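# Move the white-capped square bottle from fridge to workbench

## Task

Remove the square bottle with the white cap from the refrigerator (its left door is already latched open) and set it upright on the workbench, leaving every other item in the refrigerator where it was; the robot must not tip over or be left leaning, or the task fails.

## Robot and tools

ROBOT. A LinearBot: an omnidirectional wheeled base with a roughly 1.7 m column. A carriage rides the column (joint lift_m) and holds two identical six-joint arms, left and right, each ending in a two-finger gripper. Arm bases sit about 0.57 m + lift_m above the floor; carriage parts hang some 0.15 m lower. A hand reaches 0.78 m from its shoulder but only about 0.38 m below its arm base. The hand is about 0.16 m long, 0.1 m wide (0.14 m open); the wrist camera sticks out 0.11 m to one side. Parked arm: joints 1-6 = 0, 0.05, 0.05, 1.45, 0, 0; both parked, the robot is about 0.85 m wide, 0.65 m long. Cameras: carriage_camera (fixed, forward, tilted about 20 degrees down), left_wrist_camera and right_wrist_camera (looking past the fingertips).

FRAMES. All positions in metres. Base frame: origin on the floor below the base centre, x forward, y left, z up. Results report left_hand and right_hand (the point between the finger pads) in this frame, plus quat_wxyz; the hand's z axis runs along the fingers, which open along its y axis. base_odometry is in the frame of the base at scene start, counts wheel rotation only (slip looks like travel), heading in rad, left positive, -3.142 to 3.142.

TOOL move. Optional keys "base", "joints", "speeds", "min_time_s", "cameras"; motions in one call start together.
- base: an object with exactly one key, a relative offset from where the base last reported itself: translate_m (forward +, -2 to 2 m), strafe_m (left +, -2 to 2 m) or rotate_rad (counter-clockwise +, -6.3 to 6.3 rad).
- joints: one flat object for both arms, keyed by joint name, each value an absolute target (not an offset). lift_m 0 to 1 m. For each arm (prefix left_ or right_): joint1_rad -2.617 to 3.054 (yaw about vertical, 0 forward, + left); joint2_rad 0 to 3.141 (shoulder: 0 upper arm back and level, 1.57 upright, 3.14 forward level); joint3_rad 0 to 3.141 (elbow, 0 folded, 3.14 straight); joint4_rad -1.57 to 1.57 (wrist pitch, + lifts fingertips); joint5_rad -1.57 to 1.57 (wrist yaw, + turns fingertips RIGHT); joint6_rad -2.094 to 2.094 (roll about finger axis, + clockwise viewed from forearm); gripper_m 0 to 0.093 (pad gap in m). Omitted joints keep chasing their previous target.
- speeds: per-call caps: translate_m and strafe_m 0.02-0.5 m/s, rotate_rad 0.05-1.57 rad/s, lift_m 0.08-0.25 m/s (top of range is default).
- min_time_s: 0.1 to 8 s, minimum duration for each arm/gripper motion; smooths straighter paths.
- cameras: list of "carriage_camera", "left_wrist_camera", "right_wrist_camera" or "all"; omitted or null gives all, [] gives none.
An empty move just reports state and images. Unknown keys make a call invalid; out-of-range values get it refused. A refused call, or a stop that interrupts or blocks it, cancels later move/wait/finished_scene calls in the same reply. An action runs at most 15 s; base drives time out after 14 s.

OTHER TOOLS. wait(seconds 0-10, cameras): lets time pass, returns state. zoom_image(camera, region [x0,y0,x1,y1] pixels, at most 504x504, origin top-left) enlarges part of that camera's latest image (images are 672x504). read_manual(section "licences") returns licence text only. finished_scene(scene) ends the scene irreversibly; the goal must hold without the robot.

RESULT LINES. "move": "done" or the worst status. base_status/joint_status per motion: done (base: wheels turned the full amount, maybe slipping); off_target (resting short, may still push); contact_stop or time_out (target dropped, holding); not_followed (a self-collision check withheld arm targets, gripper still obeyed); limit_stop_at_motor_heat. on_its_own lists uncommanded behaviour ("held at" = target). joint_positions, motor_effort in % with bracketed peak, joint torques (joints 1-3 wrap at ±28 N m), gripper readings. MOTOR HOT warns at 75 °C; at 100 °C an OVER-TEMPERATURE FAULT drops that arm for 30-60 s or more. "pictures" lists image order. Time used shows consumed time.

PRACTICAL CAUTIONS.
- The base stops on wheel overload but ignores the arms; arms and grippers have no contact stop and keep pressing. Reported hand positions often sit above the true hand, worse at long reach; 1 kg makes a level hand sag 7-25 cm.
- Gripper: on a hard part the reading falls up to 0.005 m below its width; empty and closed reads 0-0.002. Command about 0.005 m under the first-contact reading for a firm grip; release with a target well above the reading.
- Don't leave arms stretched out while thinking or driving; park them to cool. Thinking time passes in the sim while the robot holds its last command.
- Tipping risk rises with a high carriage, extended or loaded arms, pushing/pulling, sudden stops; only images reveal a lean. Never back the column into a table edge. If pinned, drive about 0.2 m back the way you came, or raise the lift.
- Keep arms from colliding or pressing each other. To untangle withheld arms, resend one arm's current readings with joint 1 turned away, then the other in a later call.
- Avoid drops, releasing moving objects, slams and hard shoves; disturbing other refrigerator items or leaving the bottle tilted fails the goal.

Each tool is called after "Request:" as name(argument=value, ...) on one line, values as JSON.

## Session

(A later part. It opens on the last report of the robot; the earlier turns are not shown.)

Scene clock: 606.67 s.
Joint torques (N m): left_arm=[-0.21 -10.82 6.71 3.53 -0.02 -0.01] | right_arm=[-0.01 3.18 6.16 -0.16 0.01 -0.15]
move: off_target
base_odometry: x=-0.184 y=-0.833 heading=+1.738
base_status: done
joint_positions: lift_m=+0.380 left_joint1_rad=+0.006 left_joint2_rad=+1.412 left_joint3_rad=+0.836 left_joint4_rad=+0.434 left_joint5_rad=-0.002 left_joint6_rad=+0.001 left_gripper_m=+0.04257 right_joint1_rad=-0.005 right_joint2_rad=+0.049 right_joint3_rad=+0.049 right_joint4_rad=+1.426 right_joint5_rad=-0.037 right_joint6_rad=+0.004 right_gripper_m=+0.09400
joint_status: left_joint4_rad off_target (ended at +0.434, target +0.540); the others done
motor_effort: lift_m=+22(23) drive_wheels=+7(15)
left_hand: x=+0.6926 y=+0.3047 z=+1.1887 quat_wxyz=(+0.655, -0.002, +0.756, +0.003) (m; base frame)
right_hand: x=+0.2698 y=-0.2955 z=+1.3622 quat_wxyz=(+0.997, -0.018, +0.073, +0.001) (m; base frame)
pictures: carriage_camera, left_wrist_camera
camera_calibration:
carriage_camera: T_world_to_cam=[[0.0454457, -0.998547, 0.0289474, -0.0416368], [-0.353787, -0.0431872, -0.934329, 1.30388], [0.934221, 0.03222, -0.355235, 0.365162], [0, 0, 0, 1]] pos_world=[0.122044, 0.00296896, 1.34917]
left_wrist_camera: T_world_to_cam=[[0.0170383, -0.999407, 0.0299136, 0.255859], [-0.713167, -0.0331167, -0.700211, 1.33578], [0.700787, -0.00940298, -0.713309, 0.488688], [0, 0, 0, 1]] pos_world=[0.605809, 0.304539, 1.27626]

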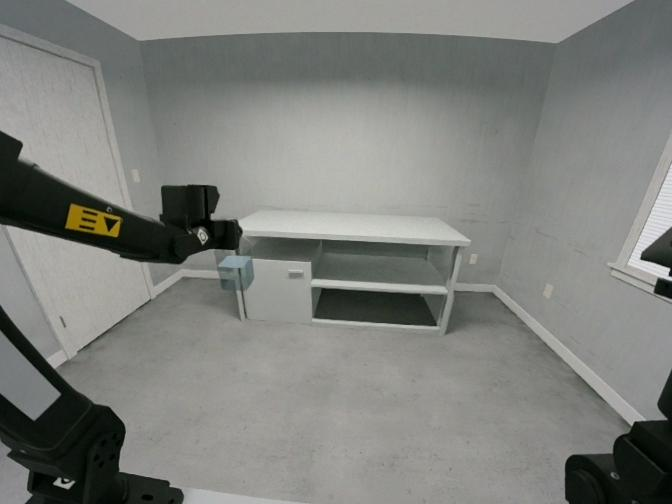

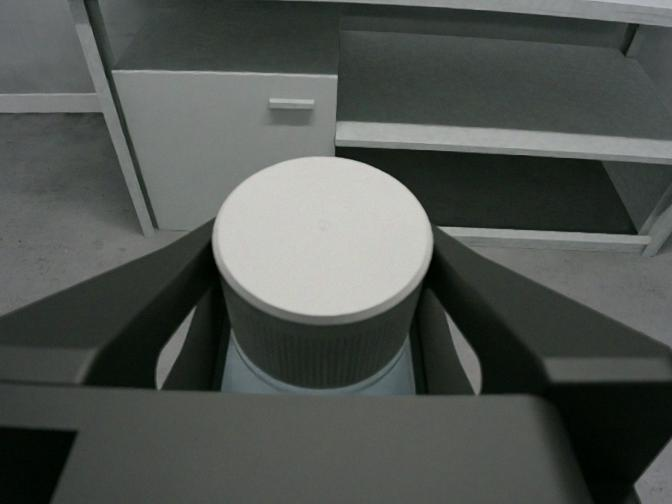

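Request:
move(base={"translate_m": 1.27}, joints={"lift_m": 0.32}, speeds={"translate_m": 0.35, "lift_m": 0.1}, cameras=["carriage_camera", "left_wrist_camera"])

Request:
zoom_image(camera="carriage_camera", region=[120, 150, 460, 404])

Scene clock: 646.97 s.
Joint torques (N m): left_arm=[-0.2 -9.81 7.19 3.51 -0.02 -0.01] | right_arm=[-0.01 3.17 6.16 -0.17 0 -0.15]
move: done
base_odometry: x=-0.396 y=+0.420 heading=+1.739
base_status: done
joint_positions: lift_m=+0.320 left_joint1_rad=+0.006 left_joint2_rad=+1.402 left_joint3_rad=+0.827 left_joint4_rad=+0.435 left_joint5_rad=-0.002 left_joint6_rad=+0.001 left_gripper_m=+0.04254 right_joint1_rad=-0.005 right_joint2_rad=+0.049 right_joint3_rad=+0.049 right_joint4_rad=+1.427 right_joint5_rad=-0.037 right_joint6_rad=+0.004 right_gripper_m=+0.09400
joint_status: all done
motor_effort: lift_m=+22(23) drive_wheels=-5(18)
left_hand: x=+0.6902 y=+0.3047 z=+1.1293 quat_wxyz=(+0.656, -0.002, +0.755, +0.003) (m; base frame)
right_hand: x=+0.2695 y=-0.2955 z=+1.3022 quat_wxyz=(+0.997, -0.018, +0.072, +0.001) (m; base frame)
pictures: carriage_camera, left_wrist_camera
camera_calibration:
carriage_camera: T_world_to_cam=[[0.0454457, -0.998547, 0.0289474, -0.0398986], [-0.353787, -0.0431872, -0.934329, 1.24777], [0.934221, 0.03222, -0.355235, 0.343831], [0, 0, 0, 1]] pos_world=[0.122044, 0.00296896, 1.28913]
left_wrist_camera: T_world_to_cam=[[0.0169584, -0.999408, 0.0299436, 0.257684], [-0.711295, -0.0331059, -0.702114, 1.29331], [0.702689, -0.00939199, -0.711435, 0.444598], [0, 0, 0, 1]] pos_world=[0.603144, 0.304523, 1.21664]

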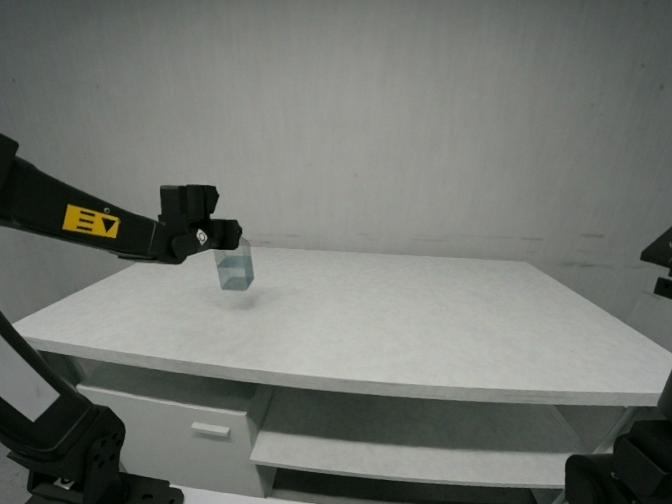

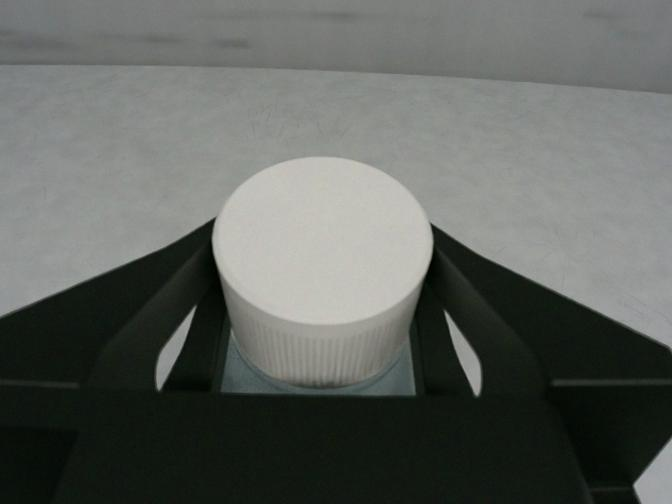

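Scaled by 1.482 from the camera's 672x504 image, which has a finer 960x720 frame.

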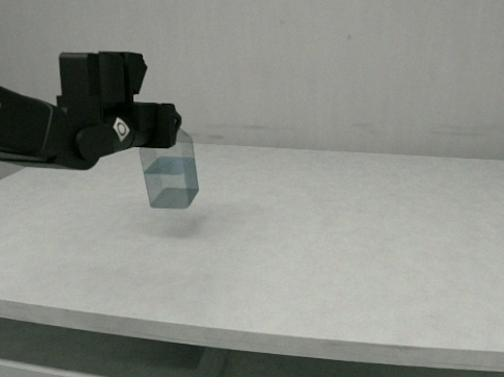

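Request:
move(joints={"lift_m": 0.21}, speeds={"lift_m": 0.12}, cameras=[])

Request:
move(joints={"lift_m": 0.17}, speeds={"lift_m": 0.08}, cameras=["carriage_camera", "left_wrist_camera"])

Request:
zoom_image(camera="carriage_camera", region=[140, 120, 340, 270])

Scene clock: 666.83 s.
Joint torques (N m): left_arm=[-0.21 -9.32 7.38 3.13 -0.01 0] | right_arm=[0.02 3.18 6.13 -0.17 0.01 -0.15]
move: done
base_odometry: x=-0.396 y=+0.420 heading=+1.739
base_status: not commanded
joint_positions: lift_m=+0.210 left_joint1_rad=+0.006 left_joint2_rad=+1.396 left_joint3_rad=+0.827 left_joint4_rad=+0.469 left_joint5_rad=-0.003 left_joint6_rad=+0.001 left_gripper_m=+0.04251 right_joint1_rad=-0.005 right_joint2_rad=+0.049 right_joint3_rad=+0.049 right_joint4_rad=+1.427 right_joint5_rad=-0.037 right_joint6_rad=+0.004 right_gripper_m=+0.09400
joint_status: all done
motor_effort: lift_m=+21(23) drive_wheels=-5(7)
left_hand: x=+0.6904 y=+0.3049 z=+1.0301 quat_wxyz=(+0.671, -0.003, +0.742, +0.003) (m; base frame)
right_hand: x=+0.2695 y=-0.2955 z=+1.1923 quat_wxyz=(+0.997, -0.018, +0.072, +0.001) (m; base frame)
pictures: none
No camera images: "cameras" was empty.

Scene clock: 667.70 s.
Joint torques (N m): left_arm=[-0.18 -6.26 7.3 1.93 0 -0.01] | right_arm=[0.01 3.19 6.17 -0.17 0.01 -0.15]
move: done
base_odometry: x=-0.396 y=+0.420 heading=+1.739
base_status: not commanded
joint_positions: lift_m=+0.170 left_joint1_rad=+0.006 left_joint2_rad=+1.363 left_joint3_rad=+0.829 left_joint4_rad=+0.568 left_joint5_rad=-0.003 left_joint6_rad=+0.001 left_gripper_m=+0.04233 right_joint1_rad=-0.005 right_joint2_rad=+0.049 right_joint3_rad=+0.049 right_joint4_rad=+1.427 right_joint5_rad=-0.037 right_joint6_rad=+0.004 right_gripper_m=+0.09400
joint_status: all done
on_its_own: left_joint4_rad moved +0.100 to your old target +0.540
motor_effort: lift_m=+21(22) drive_wheels=-5(8)
left_hand: x=+0.6856 y=+0.3048 z=+1.0296 quat_wxyz=(+0.719, -0.003, +0.695, +0.003) (m; base frame)
right_hand: x=+0.2695 y=-0.2955 z=+1.1524 quat_wxyz=(+0.997, -0.018, +0.072, +0.001) (m; base frame)
pictures: carriage_camera, left_wrist_camera
camera_calibration:
carriage_camera: T_world_to_cam=[[0.0454457, -0.998547, 0.0289474, -0.0355625], [-0.353787, -0.0431872, -0.934329, 1.10782], [0.934221, 0.03222, -0.355235, 0.290619], [0, 0, 0, 1]] pos_world=[0.122044, 0.00296896, 1.13933]
left_wrist_camera: T_world_to_cam=[[0.0127742, -0.999423, 0.0314617, 0.262228], [-0.579624, -0.0330399, -0.814214, 1.24514], [0.814784, -0.00783501, -0.579712, 0.163978], [0, 0, 0, 1]] pos_world=[0.584758, 0.304501, 1.10062]

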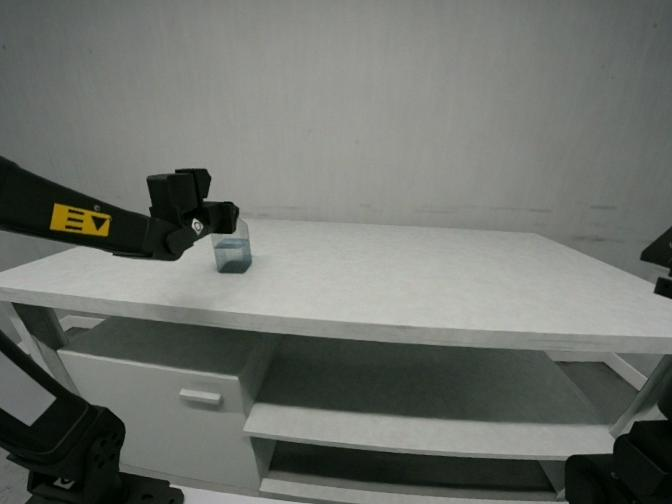

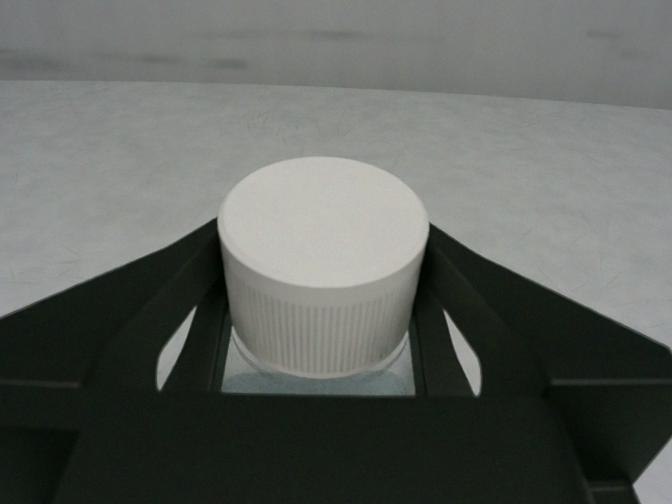

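Scaled by 2.520 from the camera's 672x504 image, which has a finer 960x720 frame.

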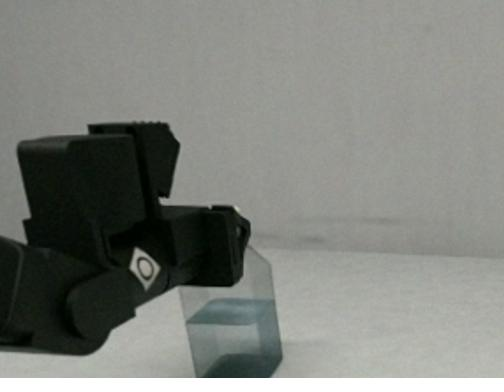

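Request:
move(joints={"lift_m": 0.181}, speeds={"lift_m": 0.08}, cameras=["carriage_camera", "left_wrist_camera"])

Request:
zoom_image(camera="carriage_camera", region=[180, 190, 300, 290])

Scene clock: 681.80 s.
Joint torques (N m): left_arm=[-0.18 -6.26 7.24 2.39 -0.01 -0.01] | right_arm=[0.01 3.15 6.2 -0.17 0.01 -0.15]
move: done
base_odometry: x=-0.396 y=+0.420 heading=+1.739
base_status: not commanded
joint_positions: lift_m=+0.181 left_joint1_rad=+0.006 left_joint2_rad=+1.363 left_joint3_rad=+0.829 left_joint4_rad=+0.530 left_joint5_rad=-0.003 left_joint6_rad=+0.001 left_gripper_m=+0.04227 right_joint1_rad=-0.005 right_joint2_rad=+0.049 right_joint3_rad=+0.049 right_joint4_rad=+1.427 right_joint5_rad=-0.037 right_joint6_rad=+0.004 right_gripper_m=+0.09400
joint_status: all done
motor_effort: lift_m=+26(31) drive_wheels=-6(8)
left_hand: x=+0.6857 y=+0.3048 z=+1.0307 quat_wxyz=(+0.706, -0.003, +0.709, +0.003) (m; base frame)
right_hand: x=+0.2695 y=-0.2955 z=+1.1627 quat_wxyz=(+0.997, -0.018, +0.072, +0.001) (m; base frame)
pictures: carriage_camera, left_wrist_camera
camera_calibration:
carriage_camera: T_world_to_cam=[[0.0454457, -0.998547, 0.0289474, -0.035862], [-0.353787, -0.0431872, -0.934329, 1.11748], [0.934221, 0.03222, -0.355235, 0.294295], [0, 0, 0, 1]] pos_world=[0.122044, 0.00296896, 1.14968]
left_wrist_camera: T_world_to_cam=[[0.0139571, -0.999416, 0.0311749, 0.261676], [-0.609952, -0.033215, -0.791742, 1.24377], [0.792315, -0.00796475, -0.61006, 0.211209], [0, 0, 0, 1]] pos_world=[0.587647, 0.304518, 1.10544]

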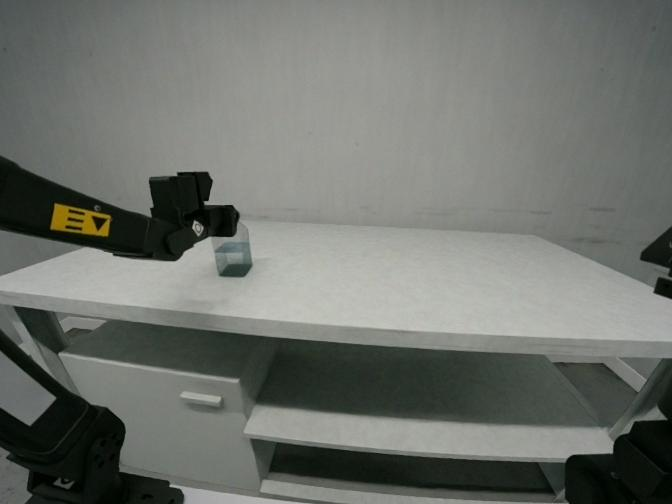

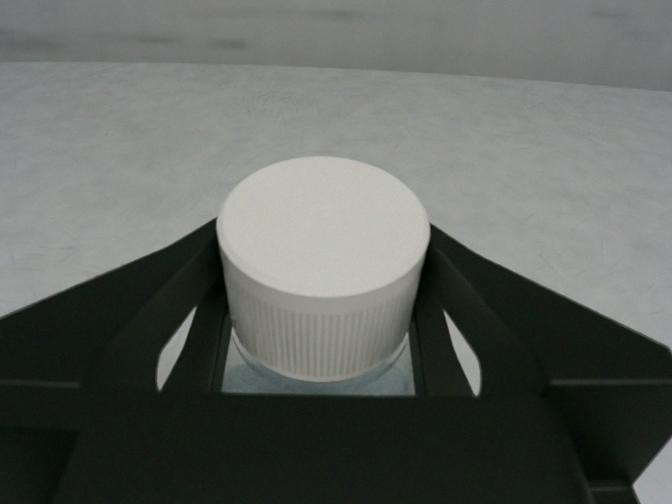

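Scaled by 4.200 from the camera's 672x504 image, which has a finer 960x720 frame.

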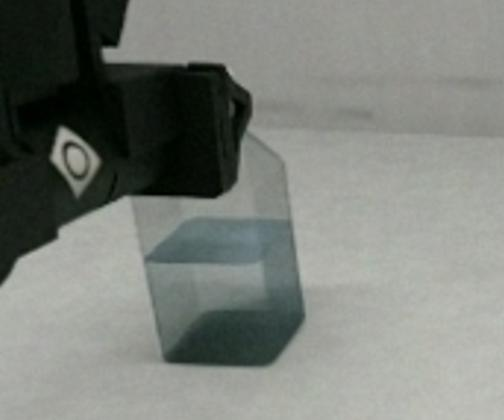

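Request:
zoom_image(camera="left_wrist_camera", region=[200, 140, 450, 400])

Scaled by 1.938 from the camera's 672x504 image, which has a finer 960x720 frame.

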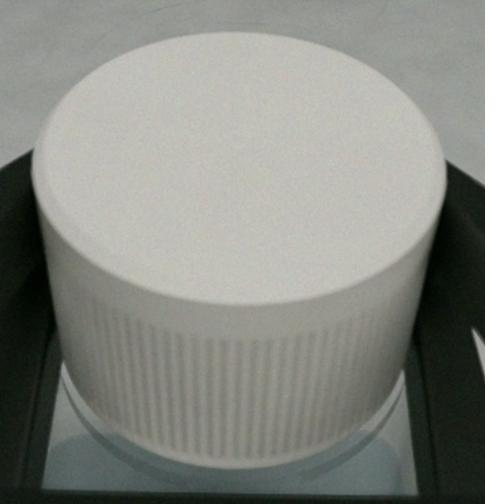

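Request:
move(joints={"lift_m": 0.199, "left_joint4_rad": 0.45}, speeds={"lift_m": 0.08}, min_time_s=0.5, cameras=["left_wrist_camera"])

Request:
zoom_image(camera="left_wrist_camera", region=[200, 140, 450, 400])

Scene clock: 753.67 s.
Joint torques (N m): left_arm=[-0.21 -6.76 7.32 2.16 -0.01 -0.01] | right_arm=[0.02 3.17 6.17 -0.15 0.01 -0.15]
move: done
base_odometry: x=-0.396 y=+0.420 heading=+1.739
base_status: not commanded
joint_positions: lift_m=+0.199 left_joint1_rad=+0.006 left_joint2_rad=+1.369 left_joint3_rad=+0.829 left_joint4_rad=+0.462 left_joint5_rad=-0.003 left_joint6_rad=+0.001 left_gripper_m=+0.04212 right_joint1_rad=-0.005 right_joint2_rad=+0.049 right_joint3_rad=+0.049 right_joint4_rad=+1.427 right_joint5_rad=-0.037 right_joint6_rad=+0.004 right_gripper_m=+0.09400
joint_status: all done
motor_effort: lift_m=+26(30) drive_wheels=-5(7)
left_hand: x=+0.6859 y=+0.3048 z=+1.0295 quat_wxyz=(+0.679, -0.003, +0.734, +0.003) (m; base frame)
right_hand: x=+0.2695 y=-0.2955 z=+1.1807 quat_wxyz=(+0.997, -0.018, +0.072, +0.001) (m; base frame)
pictures: left_wrist_camera
camera_calibration:
left_wrist_camera: T_world_to_cam=[[0.0162281, -0.999403, 0.0304883, 0.260855], [-0.666538, -0.0335418, -0.744716, 1.23353], [0.745295, -0.00823627, -0.666684, 0.300964], [0, 0, 0, 1]] pos_world=[0.593654, 0.304553, 1.11132]

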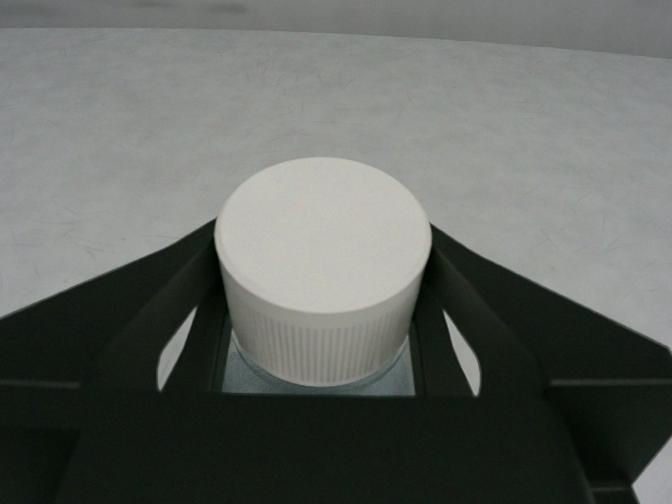

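Scaled by 1.938 from the camera's 672x504 image, which has a finer 960x720 frame.

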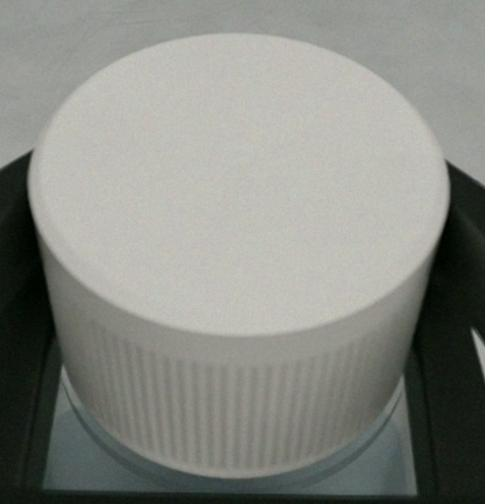

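Request:
move(joints={"left_gripper_m": 0.07}, min_time_s=1.5, cameras=["left_wrist_camera"])

Scene clock: 769.20 s.
Joint torques (N m): left_arm=[-0.2 -6.78 7.31 2.24 0.01 -0.01] | right_arm=[0.02 3.17 6.16 -0.17 0.01 -0.15]
move: done
base_odometry: x=-0.396 y=+0.420 heading=+1.739
base_status: not commanded
joint_positions: lift_m=+0.199 left_joint1_rad=+0.006 left_joint2_rad=+1.369 left_joint3_rad=+0.829 left_joint4_rad=+0.456 left_joint5_rad=-0.004 left_joint6_rad=+0.001 left_gripper_m=+0.06987 right_joint1_rad=-0.005 right_joint2_rad=+0.049 right_joint3_rad=+0.049 right_joint4_rad=+1.427 right_joint5_rad=-0.037 right_joint6_rad=+0.004 right_gripper_m=+0.09400
joint_status: all done
motor_effort: lift_m=+26(26) drive_wheels=-5(8)
left_hand: x=+0.6858 y=+0.3050 z=+1.0279 quat_wxyz=(+0.677, -0.003, +0.736, +0.004) (m; base frame)
right_hand: x=+0.2695 y=-0.2955 z=+1.1807 quat_wxyz=(+0.997, -0.018, +0.072, +0.001) (m; base frame)
pictures: left_wrist_camera
camera_calibration:
left_wrist_camera: T_world_to_cam=[[0.0175653, -0.999386, 0.0303234, 0.260348], [-0.671315, -0.0342637, -0.74038, 1.2313], [0.740964, -0.00735156, -0.671504, 0.307658], [0, 0, 0, 1]] pos_world=[0.594056, 0.304639, 1.11033]

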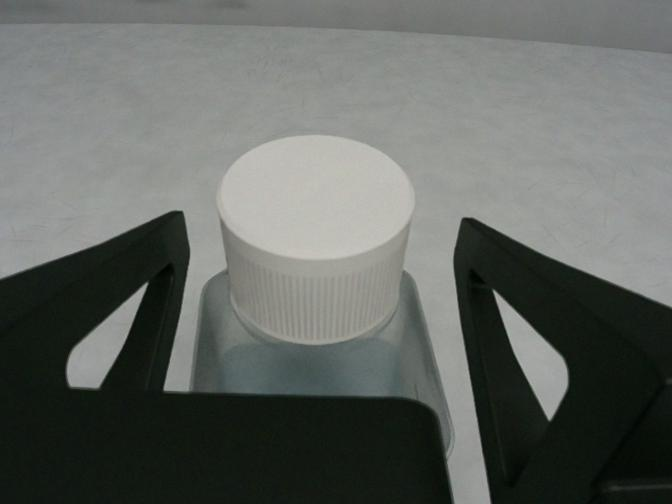

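Request:
move(base={"translate_m": -0.3}, speeds={"translate_m": 0.25}, cameras=["carriage_camera", "left_wrist_camera"])

Scene clock: 779.97 s.
Joint torques (N m): left_arm=[-0.14 -6.74 7.32 2.27 0.01 0] | right_arm=[0.03 3.18 6.13 -0.17 0.01 -0.16]
move: done
base_odometry: x=-0.346 y=+0.124 heading=+1.739
base_status: done
joint_positions: lift_m=+0.199 left_joint1_rad=+0.005 left_joint2_rad=+1.369 left_joint3_rad=+0.829 left_joint4_rad=+0.451 left_joint5_rad=-0.004 left_joint6_rad=+0.001 left_gripper_m=+0.06987 right_joint1_rad=-0.005 right_joint2_rad=+0.049 right_joint3_rad=+0.049 right_joint4_rad=+1.427 right_joint5_rad=-0.037 right_joint6_rad=+0.004 right_gripper_m=+0.09400
joint_status: not commanded
motor_effort: lift_m=+26(26) drive_wheels=-8(16)
left_hand: x=+0.6857 y=+0.3047 z=+1.0269 quat_wxyz=(+0.675, -0.003, +0.738, +0.003) (m; base frame)
right_hand: x=+0.2695 y=-0.2955 z=+1.1807 quat_wxyz=(+0.997, -0.018, +0.072, +0.001) (m; base frame)
pictures: carriage_camera, left_wrist_camera
camera_calibration:
carriage_camera: T_world_to_cam=[[0.0454457, -0.998547, 0.0289474, -0.0363819], [-0.353787, -0.0431872, -0.934329, 1.13426], [0.934221, 0.03222, -0.355235, 0.300675], [0, 0, 0, 1]] pos_world=[0.122044, 0.00296896, 1.16764]
left_wrist_camera: T_world_to_cam=[[0.0169299, -0.999398, 0.0302736, 0.260526], [-0.674442, -0.033767, -0.737556, 1.22957], [0.738134, -0.00793103, -0.674607, 0.312334], [0, 0, 0, 1]] pos_world=[0.594315, 0.304365, 1.10969]

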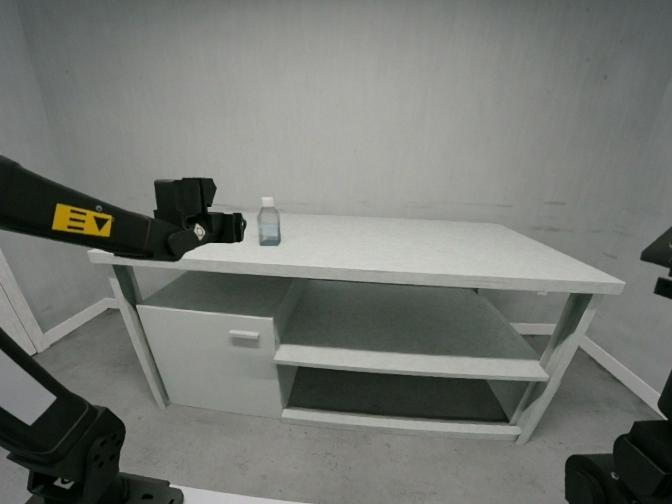

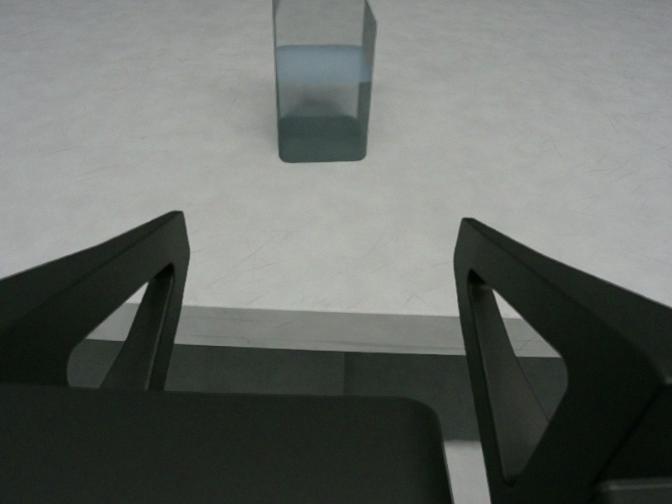

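The bottle is standing on the workbench.

Request:
finished_scene(scene=1)

The scene is finished: the task was done.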